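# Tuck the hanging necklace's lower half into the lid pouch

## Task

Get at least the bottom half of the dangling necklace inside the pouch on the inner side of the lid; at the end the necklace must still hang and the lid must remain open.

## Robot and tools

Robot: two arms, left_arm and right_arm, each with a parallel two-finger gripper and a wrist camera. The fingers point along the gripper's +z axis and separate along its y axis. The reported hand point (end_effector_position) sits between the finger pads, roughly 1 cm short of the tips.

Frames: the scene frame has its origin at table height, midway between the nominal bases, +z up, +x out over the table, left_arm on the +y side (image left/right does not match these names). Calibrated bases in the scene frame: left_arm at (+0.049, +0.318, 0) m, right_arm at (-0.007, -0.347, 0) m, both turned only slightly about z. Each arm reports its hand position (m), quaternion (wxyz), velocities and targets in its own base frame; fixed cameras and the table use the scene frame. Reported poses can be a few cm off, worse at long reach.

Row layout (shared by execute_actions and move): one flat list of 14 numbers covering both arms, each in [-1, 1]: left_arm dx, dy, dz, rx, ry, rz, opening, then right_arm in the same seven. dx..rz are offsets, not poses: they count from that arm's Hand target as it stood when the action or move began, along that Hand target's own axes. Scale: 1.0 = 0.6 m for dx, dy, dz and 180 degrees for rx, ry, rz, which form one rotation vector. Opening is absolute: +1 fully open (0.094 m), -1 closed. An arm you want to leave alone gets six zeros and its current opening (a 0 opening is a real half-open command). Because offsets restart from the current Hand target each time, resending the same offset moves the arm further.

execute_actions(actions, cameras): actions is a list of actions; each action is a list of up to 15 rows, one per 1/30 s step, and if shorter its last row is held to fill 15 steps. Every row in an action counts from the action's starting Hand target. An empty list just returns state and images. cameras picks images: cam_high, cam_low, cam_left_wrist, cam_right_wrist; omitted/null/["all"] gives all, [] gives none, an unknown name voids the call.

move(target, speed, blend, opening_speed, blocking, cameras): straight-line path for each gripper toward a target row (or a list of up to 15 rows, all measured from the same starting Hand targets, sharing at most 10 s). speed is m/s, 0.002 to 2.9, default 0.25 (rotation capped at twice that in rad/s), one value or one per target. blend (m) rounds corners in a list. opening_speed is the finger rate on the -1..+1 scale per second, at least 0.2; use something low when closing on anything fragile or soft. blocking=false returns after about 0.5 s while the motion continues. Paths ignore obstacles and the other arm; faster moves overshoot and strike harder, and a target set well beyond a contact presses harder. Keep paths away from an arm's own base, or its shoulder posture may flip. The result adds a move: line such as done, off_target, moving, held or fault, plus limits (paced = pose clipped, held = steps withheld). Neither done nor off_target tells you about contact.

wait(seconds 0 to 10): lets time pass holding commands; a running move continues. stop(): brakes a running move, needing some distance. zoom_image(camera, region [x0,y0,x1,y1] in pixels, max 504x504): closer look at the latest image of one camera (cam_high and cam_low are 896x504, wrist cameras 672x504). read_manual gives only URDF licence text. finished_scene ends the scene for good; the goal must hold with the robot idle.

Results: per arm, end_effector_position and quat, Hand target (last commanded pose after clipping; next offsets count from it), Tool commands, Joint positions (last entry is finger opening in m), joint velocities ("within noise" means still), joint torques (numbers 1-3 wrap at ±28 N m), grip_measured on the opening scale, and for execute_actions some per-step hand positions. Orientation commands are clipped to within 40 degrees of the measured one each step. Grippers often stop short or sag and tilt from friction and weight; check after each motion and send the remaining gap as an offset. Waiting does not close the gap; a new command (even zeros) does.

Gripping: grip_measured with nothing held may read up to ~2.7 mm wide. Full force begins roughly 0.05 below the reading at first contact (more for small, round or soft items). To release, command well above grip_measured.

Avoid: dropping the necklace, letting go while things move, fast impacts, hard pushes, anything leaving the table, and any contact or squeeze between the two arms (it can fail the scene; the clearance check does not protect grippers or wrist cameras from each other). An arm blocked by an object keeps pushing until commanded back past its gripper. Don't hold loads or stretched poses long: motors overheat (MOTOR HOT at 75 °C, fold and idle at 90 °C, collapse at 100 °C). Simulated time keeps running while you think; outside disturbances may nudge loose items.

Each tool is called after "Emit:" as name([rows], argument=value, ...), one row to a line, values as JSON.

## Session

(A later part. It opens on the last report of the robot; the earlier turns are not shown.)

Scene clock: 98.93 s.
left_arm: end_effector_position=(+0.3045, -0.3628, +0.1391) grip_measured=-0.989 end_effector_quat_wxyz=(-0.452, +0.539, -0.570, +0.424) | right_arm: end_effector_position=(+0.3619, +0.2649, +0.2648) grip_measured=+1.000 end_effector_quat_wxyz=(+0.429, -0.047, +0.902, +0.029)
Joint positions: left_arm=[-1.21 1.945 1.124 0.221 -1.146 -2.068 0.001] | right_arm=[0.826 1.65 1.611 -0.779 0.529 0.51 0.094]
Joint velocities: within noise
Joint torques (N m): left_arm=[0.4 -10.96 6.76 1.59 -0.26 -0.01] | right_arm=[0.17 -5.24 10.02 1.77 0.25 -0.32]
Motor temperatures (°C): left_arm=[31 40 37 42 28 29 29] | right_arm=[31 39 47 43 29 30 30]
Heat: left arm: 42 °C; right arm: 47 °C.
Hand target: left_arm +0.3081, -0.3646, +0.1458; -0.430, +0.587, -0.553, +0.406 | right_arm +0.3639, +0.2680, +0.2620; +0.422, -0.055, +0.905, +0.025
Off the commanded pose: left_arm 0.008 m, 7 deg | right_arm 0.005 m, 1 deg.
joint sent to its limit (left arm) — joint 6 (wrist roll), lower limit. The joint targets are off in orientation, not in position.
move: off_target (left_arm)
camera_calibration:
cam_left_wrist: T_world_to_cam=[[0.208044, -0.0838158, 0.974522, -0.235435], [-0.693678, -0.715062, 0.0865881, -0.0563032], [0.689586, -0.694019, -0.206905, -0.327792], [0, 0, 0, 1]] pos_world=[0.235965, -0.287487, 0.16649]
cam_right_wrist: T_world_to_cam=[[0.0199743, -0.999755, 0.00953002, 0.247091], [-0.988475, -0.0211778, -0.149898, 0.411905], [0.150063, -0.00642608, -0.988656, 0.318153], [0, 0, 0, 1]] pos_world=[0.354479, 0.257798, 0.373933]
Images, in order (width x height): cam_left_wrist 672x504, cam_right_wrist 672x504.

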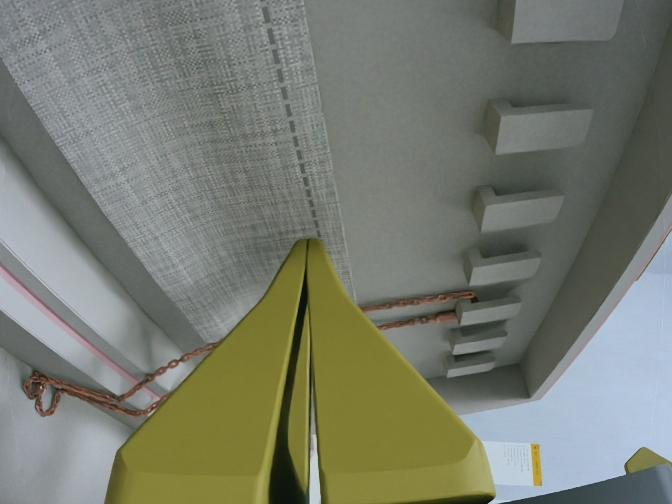

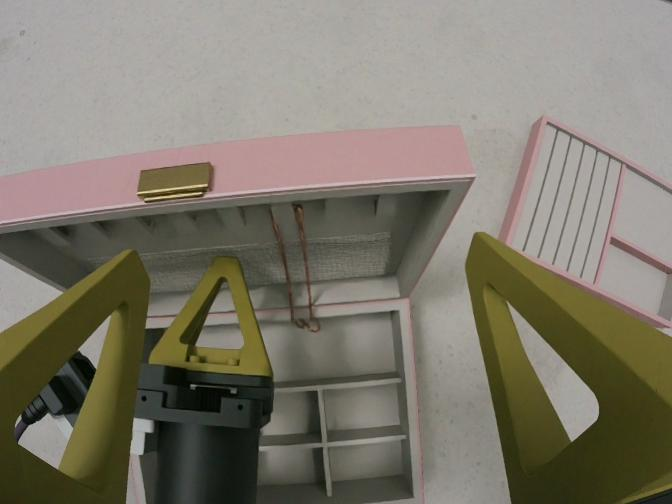

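Emit:
move(target=[0,-0.001,0.012,0,0,0,-1.0, 0,0,0,0,0,0,1], speed=0.03, cameras=["cam_left_wrist","cam_right_wrist"])

Emit:
zoom_image(camera="cam_left_wrist", region=[140, 80, 440, 300])

Emit:
zoom_image(camera="cam_right_wrist", region=[80, 200, 320, 350])

Scene clock: 101.10 s.
left_arm: end_effector_position=(+0.3071, -0.3620, +0.1381) grip_measured=-0.989 end_effector_quat_wxyz=(-0.449, +0.541, -0.572, +0.423) | right_arm: end_effector_position=(+0.3619, +0.2649, +0.2648) grip_measured=+1.000 end_effector_quat_wxyz=(+0.429, -0.047, +0.902, +0.029)
Joint positions: left_arm=[-1.202 1.945 1.124 0.221 -1.135 -2.068 0.001] | right_arm=[0.826 1.65 1.611 -0.779 0.529 0.51 0.094]
Joint velocities: within noise
Joint torques (N m): left_arm=[1.24 -10.19 7.82 1.58 -0.27 0.02] | right_arm=[0.18 -5.24 10.02 1.77 0.25 -0.32]
Motor temperatures (°C): left_arm=[31 40 37 42 28 29 29] | right_arm=[31 39 47 43 29 30 30]
Heat: left arm: 42 °C; right arm: 47 °C.
Hand target: left_arm +0.3151, -0.3642, +0.1442; -0.430, +0.587, -0.553, +0.406 | right_arm +0.3639, +0.2680, +0.2620; +0.422, -0.055, +0.905, +0.025
Off the commanded pose: left_arm 0.010 m, 6 deg | right_arm 0.005 m, 1 deg.
joint sent to its limit (left arm) — joint 6 (wrist roll), lower limit. The joint targets are off in orientation, not in position.
move: off_target (left_arm)
camera_calibration:
cam_left_wrist: T_world_to_cam=[[0.213589, -0.081854, 0.973488, -0.235768], [-0.693949, -0.714095, 0.0922129, -0.0540947], [0.687615, -0.695247, -0.209325, -0.328744], [0, 0, 0, 1]] pos_world=[0.238868, -0.286486, 0.165691]
cam_right_wrist: T_world_to_cam=[[0.0199743, -0.999755, 0.00953002, 0.247091], [-0.988475, -0.0211778, -0.149898, 0.411905], [0.150063, -0.00642608, -0.988656, 0.318153], [0, 0, 0, 1]] pos_world=[0.354479, 0.257798, 0.373933]
Images, in order (width x height): cam_left_wrist 672x504, cam_right_wrist 672x504.

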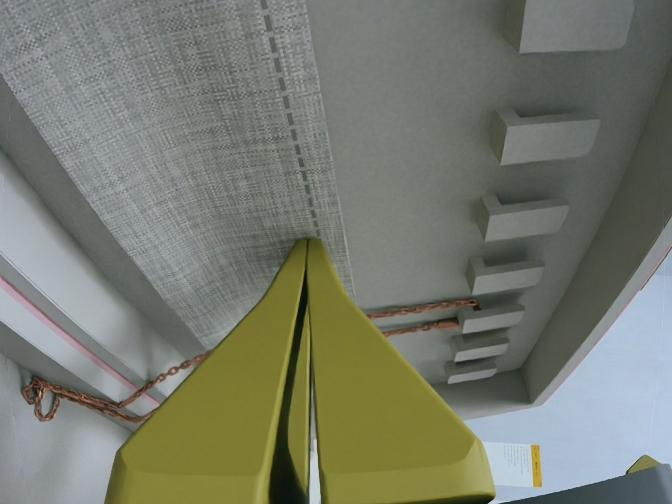

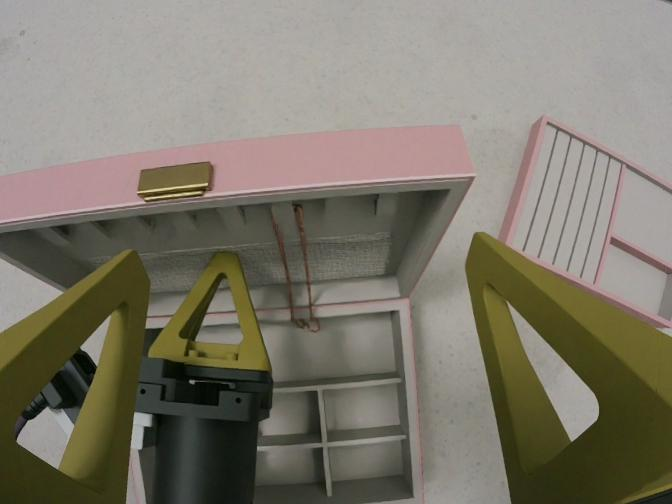

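Scaled by 1.680 from the camera's 672x504 image, which has a finer 960x720 frame.

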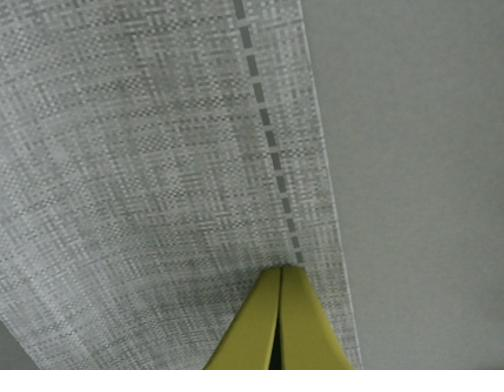

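Scaled by 2.100 from the camera's 672x504 image, which has a finer 960x720 frame.

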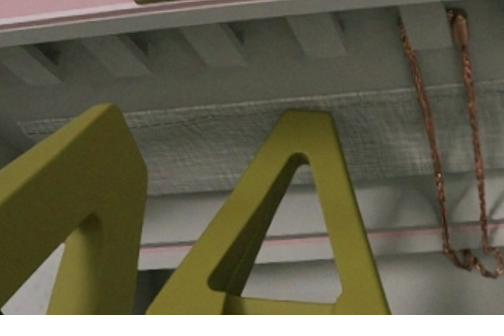

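Emit:
move([
  [0,0,-0.025,0,0,0,-1, 0,0,0,0,0,0,1],
  [0,0.0257,-0.025,0,0,0,-0.45, 0,0,0,0,0,0,1],
  [0,0.0257,-0.005,0,0,0,-0.45, 0,0,0,0,0,0,1],
], speed=[0.08,0.08,0.03], cameras=["cam_left_wrist","cam_right_wrist"])

Emit:
zoom_image(camera="cam_left_wrist", region=[140, 80, 440, 300])

Scene clock: 107.73 s.
left_arm: end_effector_position=(+0.3030, -0.3619, +0.1288) grip_measured=-0.452 end_effector_quat_wxyz=(-0.451, +0.539, -0.570, +0.426) | right_arm: end_effector_position=(+0.3619, +0.2649, +0.2648) grip_measured=+1.000 end_effector_quat_wxyz=(+0.429, -0.047, +0.902, +0.029)
Joint positions: left_arm=[-1.212 1.962 1.098 0.269 -1.146 -2.068 0.026] | right_arm=[0.826 1.65 1.611 -0.779 0.529 0.51 0.094]
Joint velocities: within noise
Joint torques (N m): left_arm=[0.46 -9.65 6.69 1.75 -0.25 -0.04] | right_arm=[0.16 -5.26 10.03 1.77 0.25 -0.32]
Motor temperatures (°C): left_arm=[31 40 37 42 28 29 30] | right_arm=[31 39 47 43 29 30 30]
Heat: left arm: 42 °C; right arm: 47 °C.
Hand target: left_arm +0.3076, -0.3647, +0.1303; -0.430, +0.587, -0.553, +0.406 | right_arm +0.3639, +0.2680, +0.2620; +0.422, -0.055, +0.905, +0.025
Off the commanded pose: left_arm 0.006 m, 7 deg | right_arm 0.005 m, 1 deg.
joint sent to its limit (left arm) — joint 6 (wrist roll), lower limit. The joint targets are off in orientation, not in position.
move: off_target (left_arm); target 2's new opening was sent with left_arm's hand 0.003 m and 7 deg from that target
camera_calibration:
cam_left_wrist: T_world_to_cam=[[0.206333, -0.0808572, 0.975135, -0.223568], [-0.695227, -0.713389, 0.0879527, -0.0548723], [0.688539, -0.696088, -0.20341, -0.329072], [0, 0, 0, 1]] pos_world=[0.23456, -0.286285, 0.155898]
cam_right_wrist: T_world_to_cam=[[0.0199743, -0.999755, 0.00953002, 0.247091], [-0.988475, -0.0211778, -0.149898, 0.411905], [0.150063, -0.00642608, -0.988656, 0.318153], [0, 0, 0, 1]] pos_world=[0.354479, 0.257798, 0.373933]
Images, in order (width x height): cam_left_wrist 672x504, cam_right_wrist 672x504.

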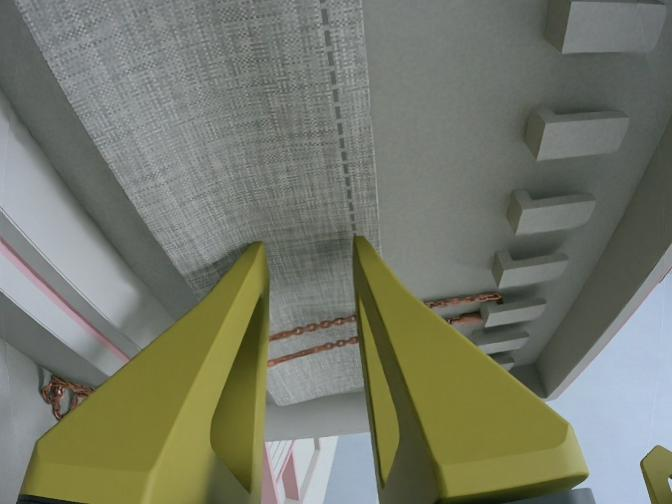

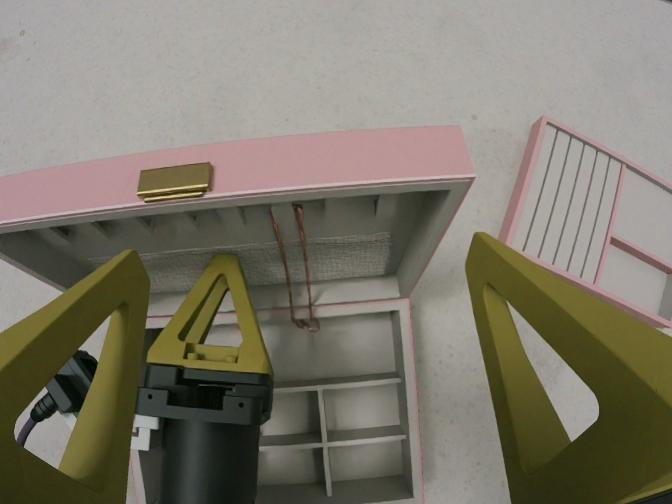

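Scaled by 1.680 from the camera's 672x504 image, which has a finer 960x720 frame.

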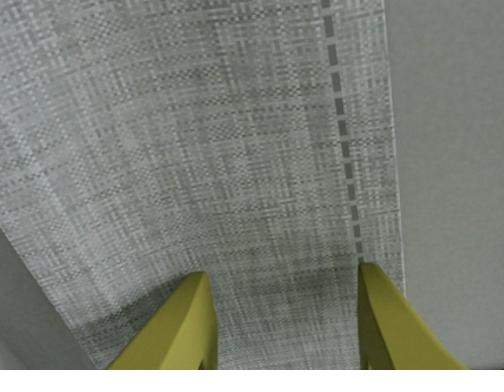

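Emit:
move(target=[0,0,0,0,0,0,-0.8, 0,0,0,0,0,0,1], opening_speed=0.3, cameras=["cam_left_wrist"])

Emit:
zoom_image(camera="cam_left_wrist", region=[140, 80, 440, 300])

Emit:
move(target=[0,0,0,0,0,0,-1.0, 0,0,0,0,0,0,1], opening_speed=0.3, cameras=["cam_left_wrist"])

Emit:
zoom_image(camera="cam_left_wrist", region=[140, 80, 440, 300])

Scene clock: 109.37 s.
left_arm: end_effector_position=(+0.3030, -0.3620, +0.1288) grip_measured=-0.798 end_effector_quat_wxyz=(-0.450, +0.539, -0.570, +0.426) | right_arm: end_effector_position=(+0.3619, +0.2649, +0.2648) grip_measured=+1.000 end_effector_quat_wxyz=(+0.429, -0.047, +0.902, +0.029)
Joint positions: left_arm=[-1.212 1.962 1.098 0.269 -1.145 -2.068 0.01] | right_arm=[0.826 1.65 1.611 -0.779 0.529 0.51 0.094]
Joint velocities: within noise
Joint torques (N m): left_arm=[0.69 -9.48 6.72 1.73 -0.23 -0.04] | right_arm=[0.14 -5.23 10.03 1.77 0.25 -0.33]
Motor temperatures (°C): left_arm=[31 40 37 42 28 29 29] | right_arm=[31 39 47 43 29 30 30]
Heat: left arm: 42 °C; right arm: 47 °C.
Hand target: left_arm +0.3076, -0.3647, +0.1303; -0.430, +0.587, -0.553, +0.406 | right_arm +0.3639, +0.2680, +0.2620; +0.422, -0.055, +0.905, +0.025
Off the commanded pose: left_arm 0.006 m, 7 deg | right_arm 0.005 m, 1 deg.
joint sent to its limit (left arm) — joint 6 (wrist roll), lower limit. The joint targets are off in orientation, not in position.
move: off_target (left_arm)
camera_calibration:
cam_left_wrist: T_world_to_cam=[[0.206702, -0.0808367, 0.975059, -0.223567], [-0.695645, -0.71293, 0.0883641, -0.0547007], [0.688006, -0.69656, -0.203598, -0.329211], [0, 0, 0, 1]] pos_world=[0.234659, -0.286386, 0.155798]
Images, in order (width x height): cam_left_wrist 672x504.

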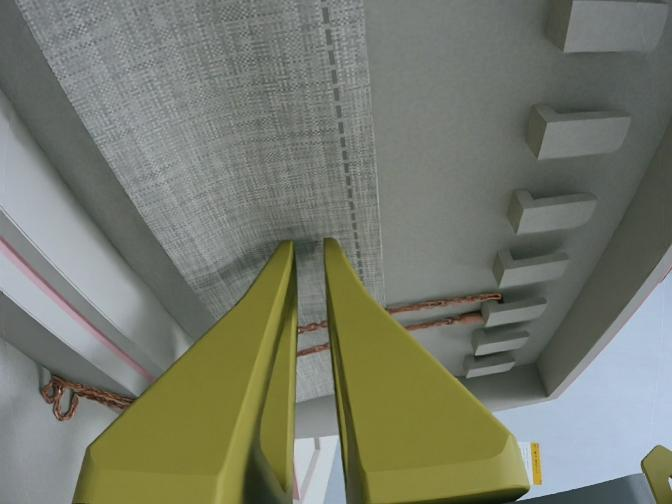

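Scaled by 1.680 from the camera's 672x504 image, which has a finer 960x720 frame.

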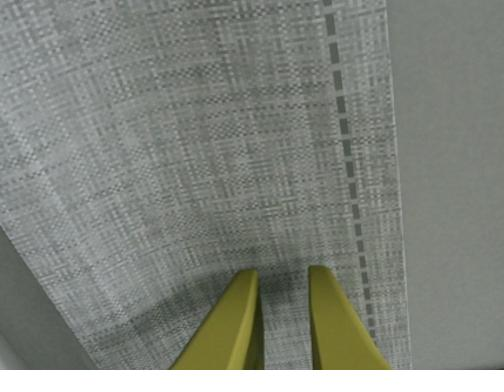

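Scene clock: 110.23 s.
left_arm: end_effector_position=(+0.3030, -0.3620, +0.1287) grip_measured=-0.989 end_effector_quat_wxyz=(-0.450, +0.539, -0.570, +0.426) | right_arm: end_effector_position=(+0.3619, +0.2649, +0.2648) grip_measured=+1.000 end_effector_quat_wxyz=(+0.429, -0.047, +0.902, +0.029)
Joint positions: left_arm=[-1.212 1.962 1.098 0.269 -1.145 -2.068 0.001] | right_arm=[0.826 1.65 1.611 -0.779 0.529 0.51 0.094]
Joint velocities: within noise
Joint torques (N m): left_arm=[0.64 -9.62 6.84 1.71 -0.26 -0.04] | right_arm=[0.16 -5.26 10.03 1.78 0.25 -0.32]
Motor temperatures (°C): left_arm=[31 40 37 42 28 29 29] | right_arm=[31 39 47 43 29 30 30]
Heat: left arm: 42 °C; right arm: 47 °C.
Hand target: left_arm +0.3076, -0.3647, +0.1303; -0.430, +0.587, -0.553, +0.406 | right_arm +0.3639, +0.2680, +0.2620; +0.422, -0.055, +0.905, +0.025
Off the commanded pose: left_arm 0.006 m, 7 deg | right_arm 0.005 m, 1 deg.
joint sent to its limit (left arm) — joint 6 (wrist roll), lower limit. The joint targets are off in orientation, not in position.
move: off_target (left_arm)
camera_calibration:
cam_left_wrist: T_world_to_cam=[[0.206882, -0.0808216, 0.975022, -0.2236], [-0.695806, -0.71275, 0.0885563, -0.0546416], [0.687789, -0.696747, -0.203691, -0.329199], [0, 0, 0, 1]] pos_world=[0.234658, -0.286386, 0.155798]
Images, in order (width x height): cam_left_wrist 672x504.

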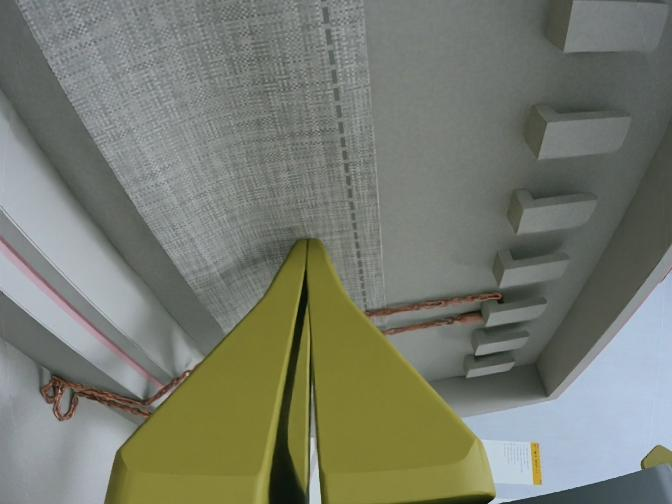

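Scaled by 1.680 from the camera's 672x504 image, which has a finer 960x720 frame.

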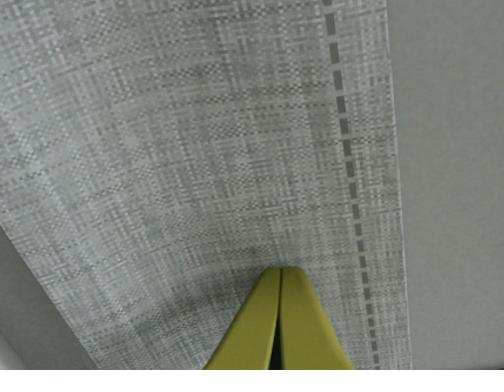

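Emit:
move(target=[0,0,-0.03,0,0,0,-1.0, 0,0,0,0,0,0,1], speed=0.1, cameras=["cam_left_wrist","cam_right_wrist"])

Emit:
zoom_image(camera="cam_right_wrist", region=[80, 220, 250, 320])

Emit:
zoom_image(camera="cam_right_wrist", region=[240, 200, 410, 300])

Scene clock: 113.10 s.
left_arm: end_effector_position=(+0.2927, -0.3659, +0.1272) grip_measured=-0.989 end_effector_quat_wxyz=(-0.452, +0.531, -0.575, +0.428) | right_arm: end_effector_position=(+0.3619, +0.2649, +0.2648) grip_measured=+1.000 end_effector_quat_wxyz=(+0.429, -0.047, +0.902, +0.029)
Joint positions: left_arm=[-1.239 1.962 1.088 0.27 -1.161 -2.068 0.001] | right_arm=[0.826 1.65 1.611 -0.779 0.529 0.51 0.094]
Joint velocities: within noise
Joint torques (N m): left_arm=[-0.73 -12.38 4.75 1.7 -0.44 -0.01] | right_arm=[0.2 -5.24 10.02 1.77 0.25 -0.32]
Motor temperatures (°C): left_arm=[31 40 37 42 28 29 30] | right_arm=[31 39 48 43 29 30 30]
Heat: left arm: 42 °C; right arm: 48 °C.
Hand target: left_arm +0.2906, -0.3656, +0.1358; -0.430, +0.587, -0.553, +0.406 | right_arm +0.3639, +0.2680, +0.2620; +0.422, -0.055, +0.905, +0.025
Off the commanded pose: left_arm 0.009 m, 8 deg | right_arm 0.005 m, 1 deg.
joint sent to its limit (left arm) — joint 6 (wrist roll), lower limit. The joint targets are off in orientation, not in position.
move: off_target (left_arm)
camera_calibration:
cam_left_wrist: T_world_to_cam=[[0.199983, -0.0940404, 0.975276, -0.223131], [-0.706415, -0.703597, 0.0770084, -0.0565753], [0.678959, -0.704349, -0.207139, -0.32486], [0, 0, 0, 1]] pos_world=[0.225223, -0.289604, 0.15468]
cam_right_wrist: T_world_to_cam=[[0.0199743, -0.999755, 0.00953002, 0.247091], [-0.988475, -0.0211778, -0.149898, 0.411905], [0.150063, -0.00642608, -0.988656, 0.318153], [0, 0, 0, 1]] pos_world=[0.354479, 0.257798, 0.373933]
Images, in order (width x height): cam_left_wrist 672x504, cam_right_wrist 672x504.

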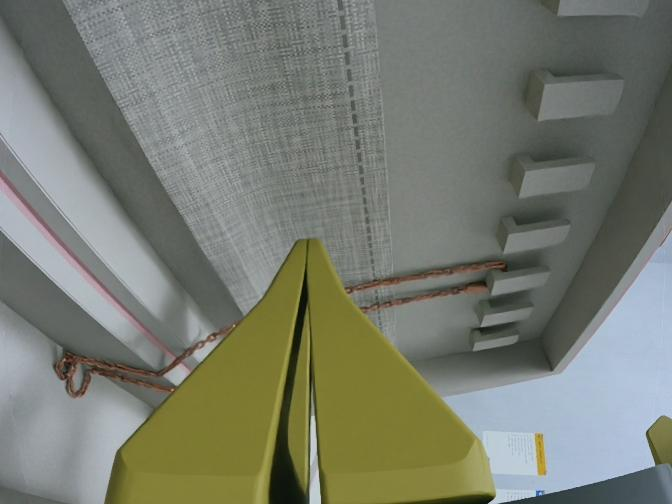

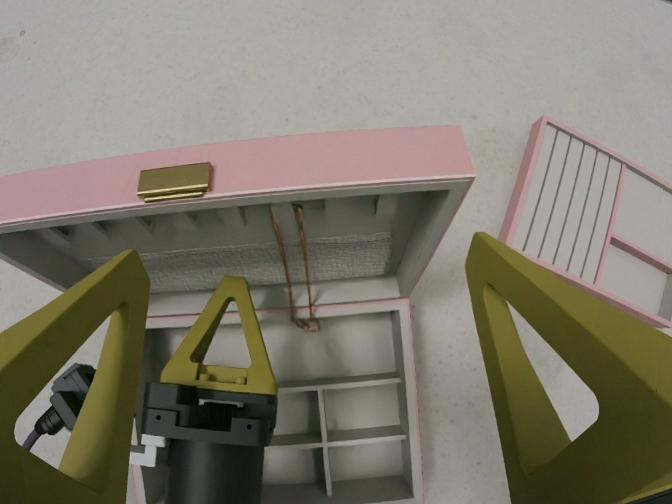

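Scaled by 2.965 from the camera's 672x504 image, which has a finer 960x720 frame.

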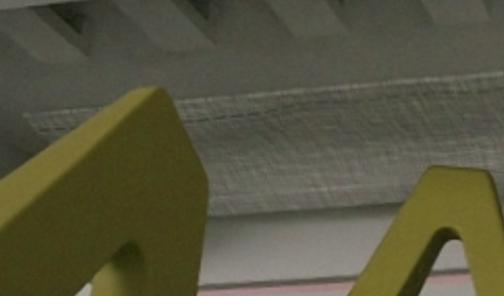

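Scaled by 2.965 from the camera's 672x504 image, which has a finer 960x720 frame.

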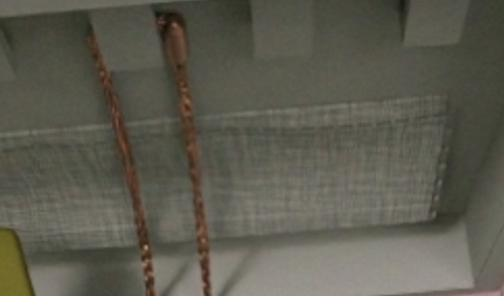

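Emit:
zoom_image(camera="cam_right_wrist", region=[80, 240, 140, 280])

Emit:
zoom_image(camera="cam_right_wrist", region=[200, 225, 270, 265])

Emit:
zoom_image(camera="cam_right_wrist", region=[340, 215, 410, 255])

Scaled by 8.400 from the camera's 672x504 image, which has a finer 960x720 frame.

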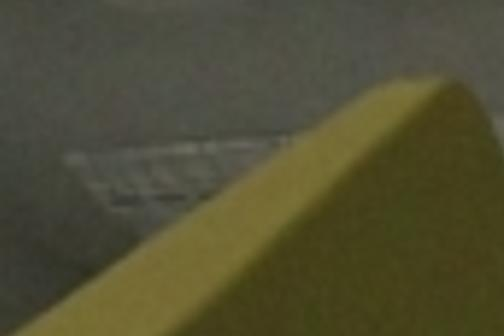

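Scaled by 7.200 from the camera's 672x504 image, which has a finer 960x720 frame.

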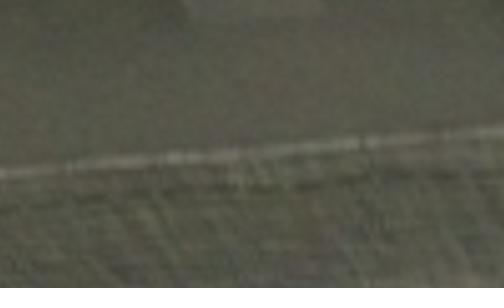

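Scaled by 7.200 from the camera's 672x504 image, which has a finer 960x720 frame.

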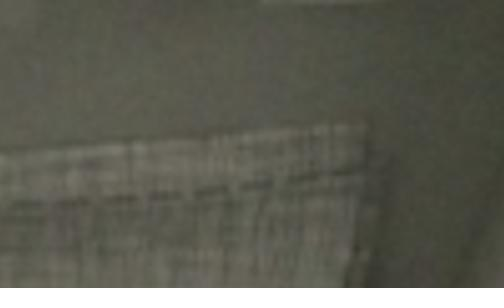

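Emit:
move(target=[0.002,-0.0345,0.0055,-0.015,-0.0005,0.0657,-0.7, 0,0,0,0,0,0,1], speed=0.1, cameras=["cam_left_wrist","cam_right_wrist"])

Emit:
zoom_image(camera="cam_left_wrist", region=[180, 140, 440, 320])

Scene clock: 117.63 s.
left_arm: end_effector_position=(+0.2961, -0.3634, +0.1277) grip_measured=-0.702 end_effector_quat_wxyz=(+0.472, -0.497, +0.645, -0.338) | right_arm: end_effector_position=(+0.3619, +0.2649, +0.2648) grip_measured=+1.000 end_effector_quat_wxyz=(+0.429, -0.047, +0.902, +0.029)
Joint positions: left_arm=[-1.223 1.962 1.234 -0.116 -1.119 -2.068 0.014] | right_arm=[0.826 1.65 1.611 -0.779 0.529 0.51 0.094]
Joint velocities: within noise
Joint torques (N m): left_arm=[0.55 -15.12 7.82 1.24 -0.31 0] | right_arm=[0.16 -5.24 10.03 1.78 0.25 -0.32]
Motor temperatures (°C): left_arm=[31 41 37 42 28 29 30] | right_arm=[31 39 48 43 29 30 30]
Heat: left arm: 42 °C; right arm: 48 °C.
Hand target: left_arm +0.3000, -0.3663, +0.1545; +0.456, -0.537, +0.620, -0.346 | right_arm +0.3639, +0.2680, +0.2620; +0.422, -0.055, +0.905, +0.025
Off the commanded pose: left_arm 0.027 m, 6 deg | right_arm 0.005 m, 1 deg.
joint sent to its limit (left arm) — joint 6 (wrist roll), lower limit. The joint targets are off in orientation, not in position.
move: off_target (left_arm)
camera_calibration:
cam_left_wrist: T_world_to_cam=[[0.297406, -0.303256, 0.90531, -0.31999], [-0.713498, -0.700657, -0.000309286, -0.039396], [0.634405, -0.645845, -0.424752, -0.263074], [0, 0, 0, 1]] pos_world=[0.233954, -0.294547, 0.177937]
cam_right_wrist: T_world_to_cam=[[0.0199743, -0.999755, 0.00953002, 0.247091], [-0.988475, -0.0211778, -0.149898, 0.411905], [0.150063, -0.00642608, -0.988656, 0.318153], [0, 0, 0, 1]] pos_world=[0.354479, 0.257798, 0.373933]
Images, in order (width x height): cam_left_wrist 672x504, cam_right_wrist 672x504.

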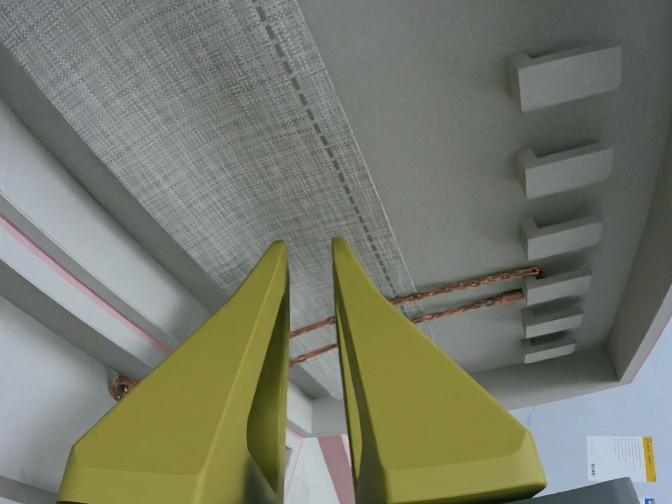

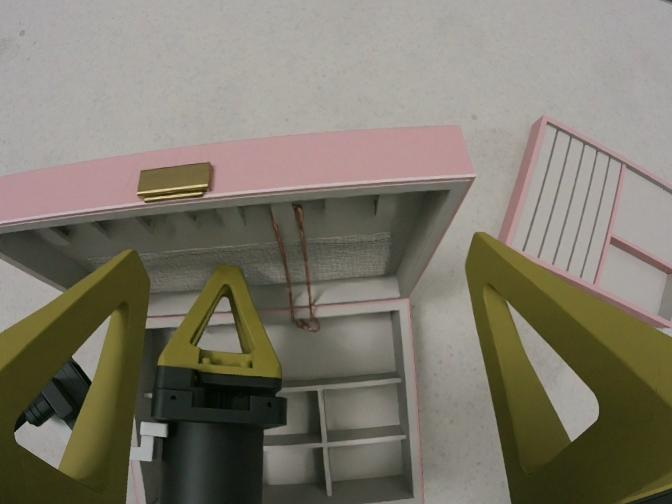

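Scaled by 1.938 from the camera's 672x504 image, which has a finer 960x720 frame.

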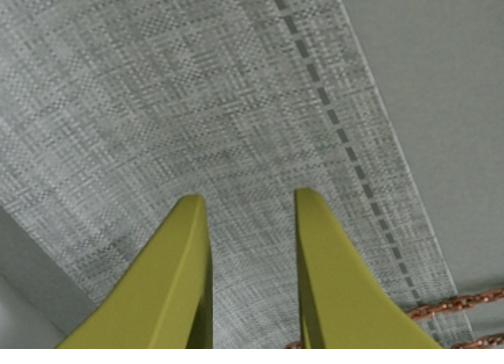

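Emit:
move(target=[0,0,0,0.0085,0.007,0.03,-0.7, 0,0,0,0,0,0,1], speed=0.1, cameras=["cam_left_wrist"])

Scene clock: 119.67 s.
left_arm: end_effector_position=(+0.2960, -0.3633, +0.1325) grip_measured=-0.702 end_effector_quat_wxyz=(+0.477, -0.490, +0.655, -0.321) | right_arm: end_effector_position=(+0.3619, +0.2649, +0.2648) grip_measured=+1.000 end_effector_quat_wxyz=(+0.429, -0.047, +0.902, +0.029)
Joint positions: left_arm=[-1.223 1.962 1.273 -0.196 -1.118 -2.068 0.014] | right_arm=[0.826 1.65 1.611 -0.779 0.529 0.51 0.094]
Joint velocities: within noise
Joint torques (N m): left_arm=[0.39 -13.86 8.24 1.23 -0.4 0.17] | right_arm=[0.17 -5.24 10.03 1.76 0.25 -0.32]
Motor temperatures (°C): left_arm=[31 42 37 41 28 29 29] | right_arm=[31 39 48 43 29 30 30]
Heat: left arm: 42 °C; right arm: 48 °C.
Hand target: left_arm +0.3000, -0.3663, +0.1545; +0.472, -0.498, +0.645, -0.338 | right_arm +0.3639, +0.2680, +0.2620; +0.422, -0.055, +0.905, +0.025
Off the commanded pose: left_arm 0.023 m, 3 deg | right_arm 0.005 m, 1 deg.
move: off_target (left_arm)
camera_calibration:
cam_left_wrist: T_world_to_cam=[[0.310443, -0.338668, 0.888217, -0.338635], [-0.714073, -0.699858, -0.0172709, -0.0366308], [0.627475, -0.62889, -0.4591, -0.248116], [0, 0, 0, 1]] pos_world=[0.234656, -0.296359, 0.186238]
Images, in order (width x height): cam_left_wrist 672x504.

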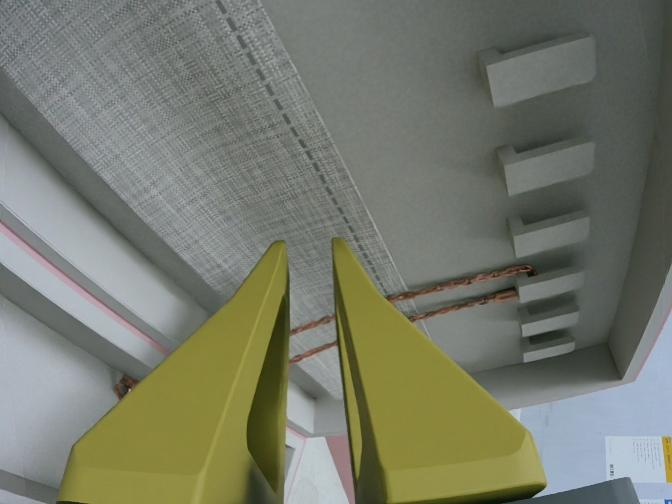

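Emit:
move(target=[-0.0072,-0.0247,-0.0019,0,0,0,-0.7, 0,0,0,0,0,0,1], speed=0.1, cameras=["cam_left_wrist"])

Emit:
zoom_image(camera="cam_left_wrist", region=[180, 140, 440, 320])

Scene clock: 120.97 s.
left_arm: end_effector_position=(+0.2991, -0.3651, +0.1441) grip_measured=-0.702 end_effector_quat_wxyz=(+0.478, -0.488, +0.657, -0.319) | right_arm: end_effector_position=(+0.3619, +0.2649, +0.2648) grip_measured=+1.000 end_effector_quat_wxyz=(+0.429, -0.047, +0.902, +0.029)
Joint positions: left_arm=[-1.218 1.954 1.31 -0.236 -1.115 -2.055 0.014] | right_arm=[0.826 1.65 1.611 -0.779 0.529 0.51 0.094]
Joint velocities: within noise
Joint torques (N m): left_arm=[0.61 -14.43 8.16 1.22 -0.33 0.22] | right_arm=[0.17 -5.24 10 1.76 0.24 -0.32]
Motor temperatures (°C): left_arm=[31 43 37 41 28 29 29] | right_arm=[31 39 48 43 29 30 30]
Heat: left arm: 43 °C; right arm: 48 °C.
Hand target: left_arm +0.3039, -0.3663, +0.1694; +0.472, -0.498, +0.645, -0.338 | right_arm +0.3639, +0.2680, +0.2620; +0.422, -0.055, +0.905, +0.025
Off the commanded pose: left_arm 0.026 m, 3 deg | right_arm 0.005 m, 1 deg.
move: off_target (left_arm)
camera_calibration:
cam_left_wrist: T_world_to_cam=[[0.310766, -0.343863, 0.886105, -0.352284], [-0.714551, -0.699276, -0.020762, -0.0346292], [0.626771, -0.626715, -0.463018, -0.244302], [0, 0, 0, 1]] pos_world=[0.237855, -0.298461, 0.198325]
Images, in order (width x height): cam_left_wrist 672x504.

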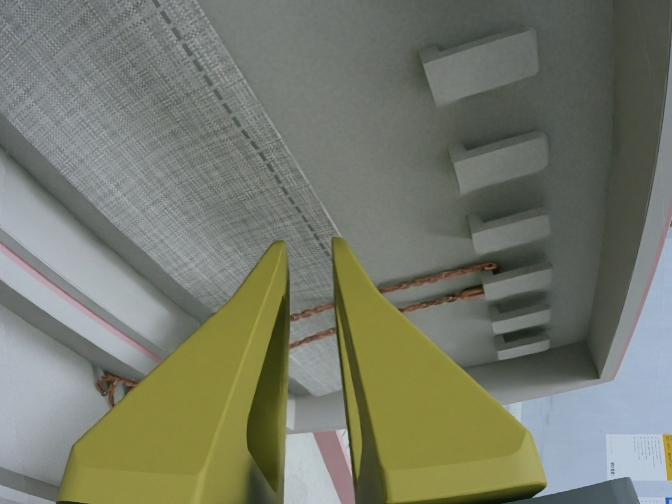

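Scaled by 1.938 from the camera's 672x504 image, which has a finer 960x720 frame.

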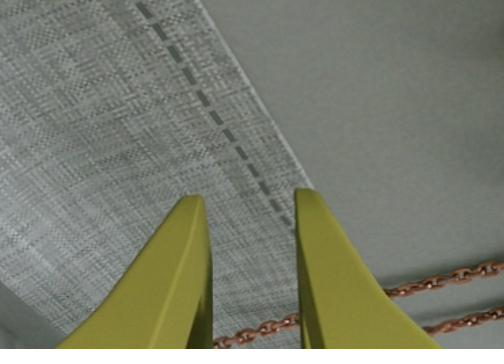

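Emit:
move(target=[-0.0035,-0.0095,0.006,0,0,0,-0.7, 0,0,0,0,0,0,1], speed=0.05, cameras=["cam_left_wrist"])

Emit:
zoom_image(camera="cam_left_wrist", region=[180, 140, 440, 320])

Scene clock: 122.27 s.
left_arm: end_effector_position=(+0.3042, -0.3626, +0.1451) grip_measured=-0.702 end_effector_quat_wxyz=(+0.480, -0.489, +0.657, -0.315) | right_arm: end_effector_position=(+0.3619, +0.2649, +0.2648) grip_measured=+1.000 end_effector_quat_wxyz=(+0.429, -0.047, +0.902, +0.029)
Joint positions: left_arm=[-1.204 1.954 1.315 -0.236 -1.109 -2.04 0.014] | right_arm=[0.826 1.65 1.611 -0.779 0.529 0.51 0.094]
Joint velocities: within noise
Joint torques (N m): left_arm=[-0.31 -10.91 6.09 1.29 -0.42 0.04] | right_arm=[0.16 -5.23 10.03 1.77 0.25 -0.32]
Motor temperatures (°C): left_arm=[31 44 38 41 28 29 29] | right_arm=[31 39 48 43 29 30 30]
Heat: left arm: 44 °C; right arm: 48 °C.
Hand target: left_arm +0.3041, -0.3626, +0.1450; +0.480, -0.489, +0.657, -0.315 (not the last commanded pose) | right_arm +0.3639, +0.2680, +0.2620; +0.422, -0.055, +0.905, +0.025
Off the commanded pose: left_arm 0.029 m, 3 deg | right_arm 0.005 m, 1 deg.
move: held (left_arm; a check stopped the path); limits=held
pose unreachable (left arm): on one or more control steps of this call, first in action 0 (counted from 0), this arm could not follow its commanded pose, so it was not sent that pose on those steps. It may still have moved: this result reports where it is.
cause: moving toward the commanded pose would bring a part of the arm too close to another arm (this arm's wrist (the part past joint 4) and the right arm's gripper housing).
camera_calibration:
cam_left_wrist: T_world_to_cam=[[0.315434, -0.348808, 0.882516, -0.356629], [-0.710957, -0.702837, -0.0236765, -0.0311693], [0.628523, -0.619962, -0.469686, -0.242687], [0, 0, 0, 1]] pos_world=[0.242868, -0.296759, 0.200006]
Images, in order (width x height): cam_left_wrist 672x504.

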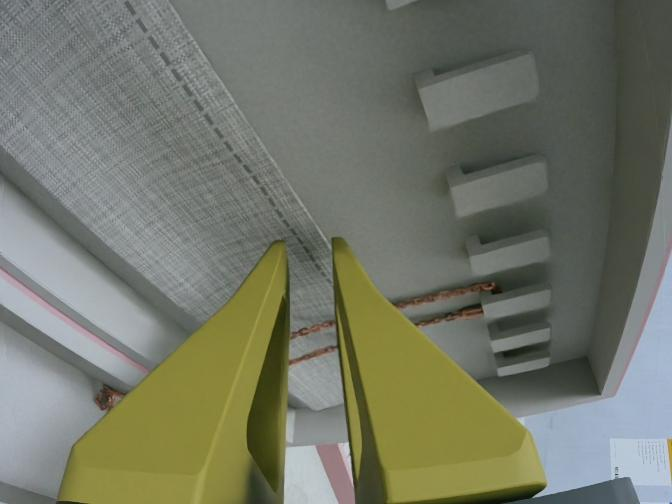

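Scaled by 1.938 from the camera's 672x504 image, which has a finer 960x720 frame.

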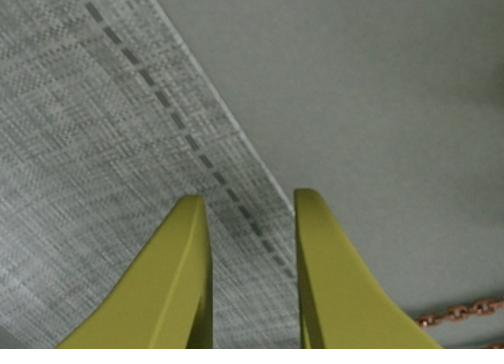

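Emit:
move(target=[0,0,0,0,0,0,-0.7, -0.0766,-0.0667,-0.0643,0,0,0,1], speed=0.2, cameras=["cam_left_wrist","cam_right_wrist"])

Scene clock: 123.80 s.
left_arm: end_effector_position=(+0.3042, -0.3626, +0.1451) grip_measured=-0.702 end_effector_quat_wxyz=(+0.480, -0.489, +0.657, -0.315) | right_arm: end_effector_position=(+0.3709, +0.2291, +0.3149) grip_measured=+1.000 end_effector_quat_wxyz=(+0.421, -0.049, +0.906, +0.021)
Joint positions: left_arm=[-1.204 1.954 1.315 -0.236 -1.109 -2.04 0.014] | right_arm=[0.731 1.65 1.828 -0.984 0.464 0.432 0.094]
Joint velocities: within noise
Joint torques (N m): left_arm=[-0.35 -10.93 5.75 1.31 -0.34 0.03] | right_arm=[0.14 -6.87 9.43 1.79 0.22 -0.33]
Motor temperatures (°C): left_arm=[31 44 38 41 28 29 29] | right_arm=[31 39 48 43 29 30 30]
Heat: left arm: 44 °C; right arm: 48 °C.
Hand target: left_arm +0.3041, -0.3626, +0.1450; +0.480, -0.489, +0.657, -0.315 | right_arm +0.3687, +0.2283, +0.3221; +0.422, -0.055, +0.905, +0.025
Off the commanded pose: left_arm 0.000 m, 0 deg | right_arm 0.007 m, 1 deg.
move: done
camera_calibration:
cam_left_wrist: T_world_to_cam=[[0.315434, -0.348808, 0.882516, -0.356629], [-0.710957, -0.702837, -0.0236765, -0.0311693], [0.628523, -0.619962, -0.469686, -0.242687], [0, 0, 0, 1]] pos_world=[0.242868, -0.296759, 0.200006]
cam_right_wrist: T_world_to_cam=[[0.0185549, -0.999471, 0.0267148, 0.205559], [-0.99093, -0.0219399, -0.132574, 0.423208], [0.13309, -0.0240126, -0.990813, 0.377098], [0, 0, 0, 1]] pos_world=[0.365368, 0.22379, 0.424249]
Images, in order (width x height): cam_left_wrist 672x504, cam_right_wrist 672x504.

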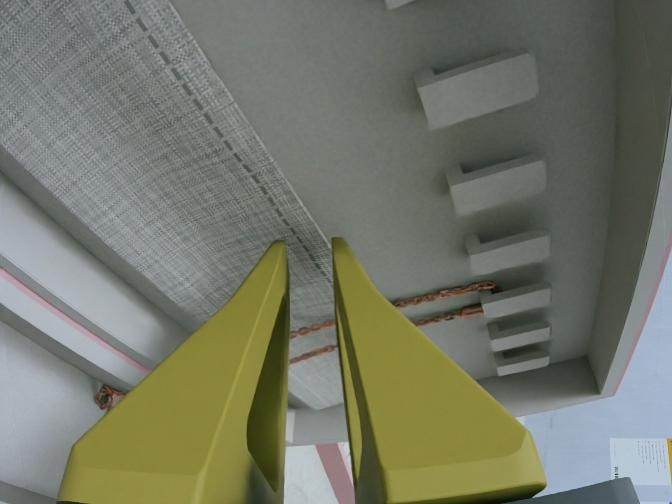

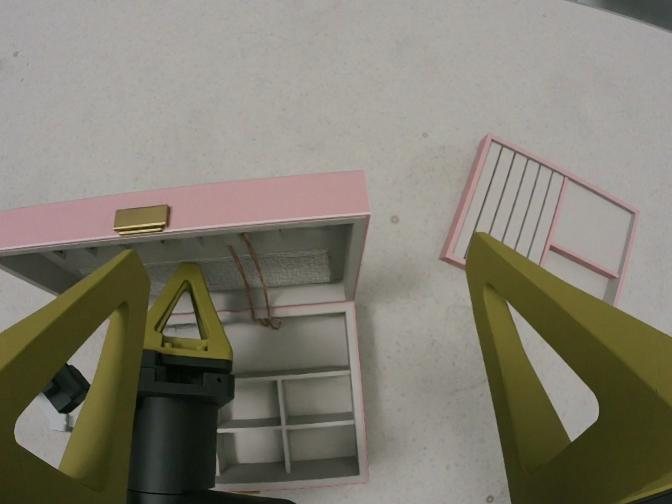

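Emit:
move(target=[-0.0142,-0.0465,-0.013,0,0,0,-0.7, 0,0,0,0,0,0,1], speed=0.08, cameras=["cam_left_wrist"])

Emit:
zoom_image(camera="cam_left_wrist", region=[180, 140, 440, 320])

Scene clock: 125.80 s.
left_arm: end_effector_position=(+0.3039, -0.3617, +0.1520) grip_measured=-0.702 end_effector_quat_wxyz=(+0.485, -0.481, +0.668, -0.296) | right_arm: end_effector_position=(+0.3708, +0.2291, +0.3148) grip_measured=+1.000 end_effector_quat_wxyz=(+0.420, -0.050, +0.906, +0.021)
Joint positions: left_arm=[-1.204 1.954 1.363 -0.331 -1.109 -2.04 0.014] | right_arm=[0.731 1.65 1.828 -0.984 0.463 0.432 0.094]
Joint velocities: within noise
Joint torques (N m): left_arm=[0.55 -14.2 8.23 1.12 -0.38 0.18] | right_arm=[0.16 -6.89 9.42 1.8 0.22 -0.33]
Motor temperatures (°C): left_arm=[31 45 38 41 28 29 29] | right_arm=[31 40 48 43 29 30 30]
Heat: left arm: 45 °C; right arm: 48 °C.
Hand target: left_arm +0.3068, -0.3640, +0.1750; +0.480, -0.489, +0.657, -0.315 | right_arm +0.3687, +0.2283, +0.3222; +0.422, -0.055, +0.905, +0.026
Off the commanded pose: left_arm 0.023 m, 3 deg | right_arm 0.008 m, 1 deg.
move: off_target (left_arm)
camera_calibration:
cam_left_wrist: T_world_to_cam=[[0.329792, -0.387067, 0.861055, -0.37725], [-0.711736, -0.701155, -0.0425858, -0.0268674], [0.620217, -0.5988, -0.506725, -0.222789], [0, 0, 0, 1]] pos_world=[0.243469, -0.298266, 0.210796]
Images, in order (width x height): cam_left_wrist 672x504.

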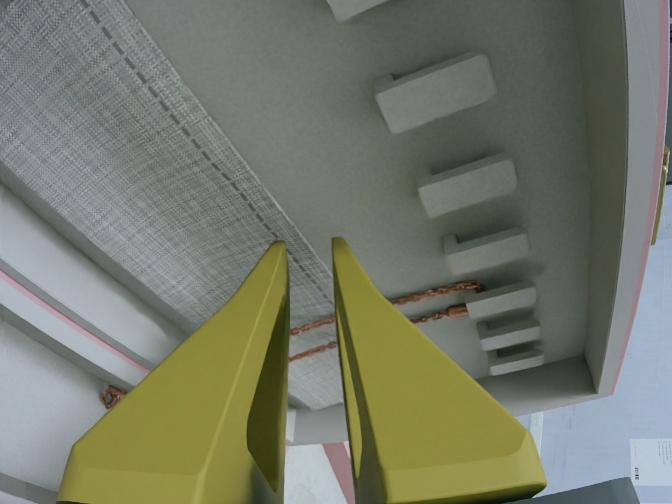

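Scaled by 1.938 from the camera's 672x504 image, which has a finer 960x720 frame.

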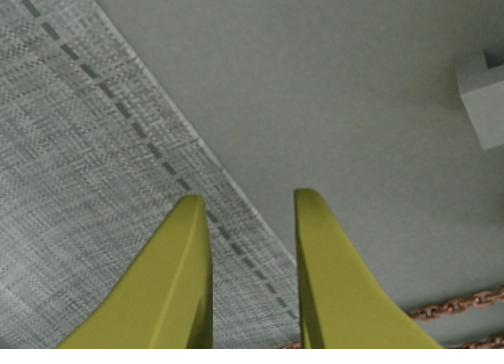

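Emit:
move([
  [0.0022,0.0063,-0.0008,0,0,0,-0.6, 0,0,0,0,0,0,1],
  [0.0015,0.0045,0.010,0,0,0,-0.6, 0,0,0,0,0,0,1],
], speed=[0.05,0.03], cameras=["cam_left_wrist"])

Emit:
zoom_image(camera="cam_left_wrist", region=[180, 140, 440, 320])

Scene clock: 127.97 s.
left_arm: end_effector_position=(+0.3070, -0.3605, +0.1524) grip_measured=-0.602 end_effector_quat_wxyz=(+0.485, -0.480, +0.668, -0.295) | right_arm: end_effector_position=(+0.3708, +0.2291, +0.3148) grip_measured=+1.000 end_effector_quat_wxyz=(+0.420, -0.050, +0.906, +0.021)
Joint positions: left_arm=[-1.196 1.954 1.363 -0.323 -1.106 -2.027 0.019] | right_arm=[0.731 1.65 1.828 -0.984 0.463 0.432 0.094]
Joint velocities: within noise
Joint torques (N m): left_arm=[0.47 -13.33 7.46 1.4 -0.31 0.15] | right_arm=[0.17 -6.9 9.43 1.8 0.21 -0.33]
Motor temperatures (°C): left_arm=[31 47 38 41 28 29 29] | right_arm=[31 40 48 44 29 30 30]
Heat: left arm: 47 °C; right arm: 48 °C.
Hand target: left_arm +0.3116, -0.3636, +0.1702; +0.480, -0.489, +0.657, -0.315 | right_arm +0.3688, +0.2283, +0.3222; +0.422, -0.055, +0.905, +0.025
Off the commanded pose: left_arm 0.019 m, 3 deg | right_arm 0.008 m, 1 deg.
move: off_target (left_arm)
camera_calibration:
cam_left_wrist: T_world_to_cam=[[0.33077, -0.389791, 0.85945, -0.379152], [-0.710821, -0.701946, -0.0447887, -0.024139], [0.620746, -0.5961, -0.509254, -0.222666], [0, 0, 0, 1]] pos_world=[0.246472, -0.297465, 0.211388]
Images, in order (width x height): cam_left_wrist 672x504.

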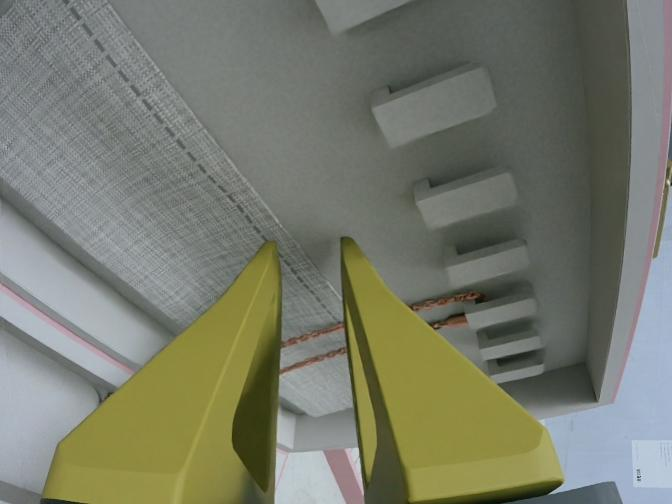

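Scaled by 1.938 from the camera's 672x504 image, which has a finer 960x720 frame.

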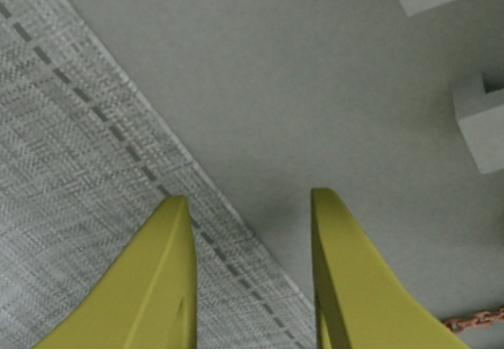

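Emit:
move(target=[0.004,0.0135,0.001,0,0,0,-0.6, 0,0,0,0,0,0,1], speed=0.03, cameras=["cam_left_wrist"])

Emit:
zoom_image(camera="cam_left_wrist", region=[180, 140, 440, 320])

Scene clock: 129.03 s.
left_arm: end_effector_position=(+0.3080, -0.3628, +0.1543) grip_measured=-0.602 end_effector_quat_wxyz=(+0.483, -0.484, +0.664, -0.303) | right_arm: end_effector_position=(+0.3708, +0.2291, +0.3148) grip_measured=+1.000 end_effector_quat_wxyz=(+0.420, -0.050, +0.906, +0.021)
Joint positions: left_arm=[-1.195 1.954 1.363 -0.302 -1.105 -2.026 0.019] | right_arm=[0.731 1.65 1.828 -0.984 0.463 0.432 0.094]
Joint velocities: within noise
Joint torques (N m): left_arm=[-0.06 -12.44 5.81 1.44 -0.36 0.09] | right_arm=[0.17 -6.91 9.42 1.8 0.21 -0.33]
Motor temperatures (°C): left_arm=[31 47 37 41 28 29 29] | right_arm=[31 40 48 44 29 30 30]
Heat: left arm: 47 °C; right arm: 48 °C.
Hand target: left_arm +0.3092, -0.3632, +0.1621; +0.480, -0.489, +0.657, -0.315 | right_arm +0.3688, +0.2283, +0.3222; +0.422, -0.055, +0.905, +0.025
Off the commanded pose: left_arm 0.008 m, 2 deg | right_arm 0.008 m, 1 deg.
move: done
camera_calibration:
cam_left_wrist: T_world_to_cam=[[0.324431, -0.373109, 0.869215, -0.375544], [-0.710504, -0.702748, -0.0364599, -0.0264818], [0.624442, -0.605752, -0.493089, -0.230844], [0, 0, 0, 1]] pos_world=[0.247172, -0.298563, 0.211636]
Images, in order (width x height): cam_left_wrist 672x504.

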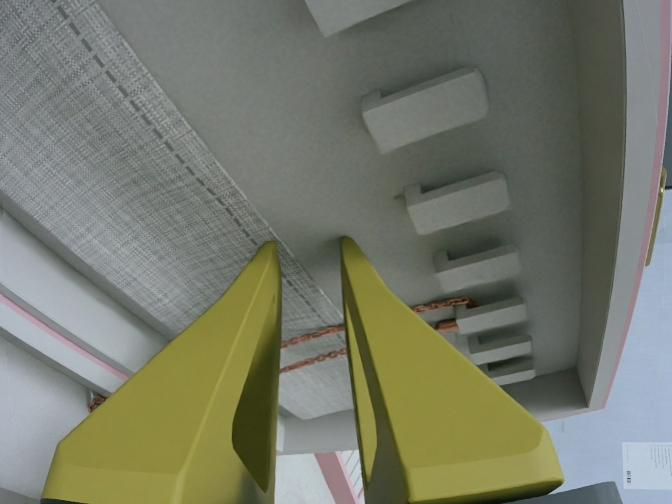

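Scaled by 1.938 from the camera's 672x504 image, which has a finer 960x720 frame.

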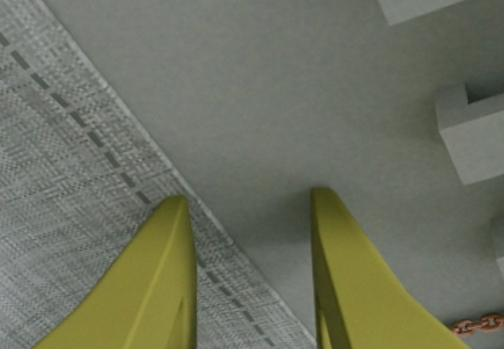

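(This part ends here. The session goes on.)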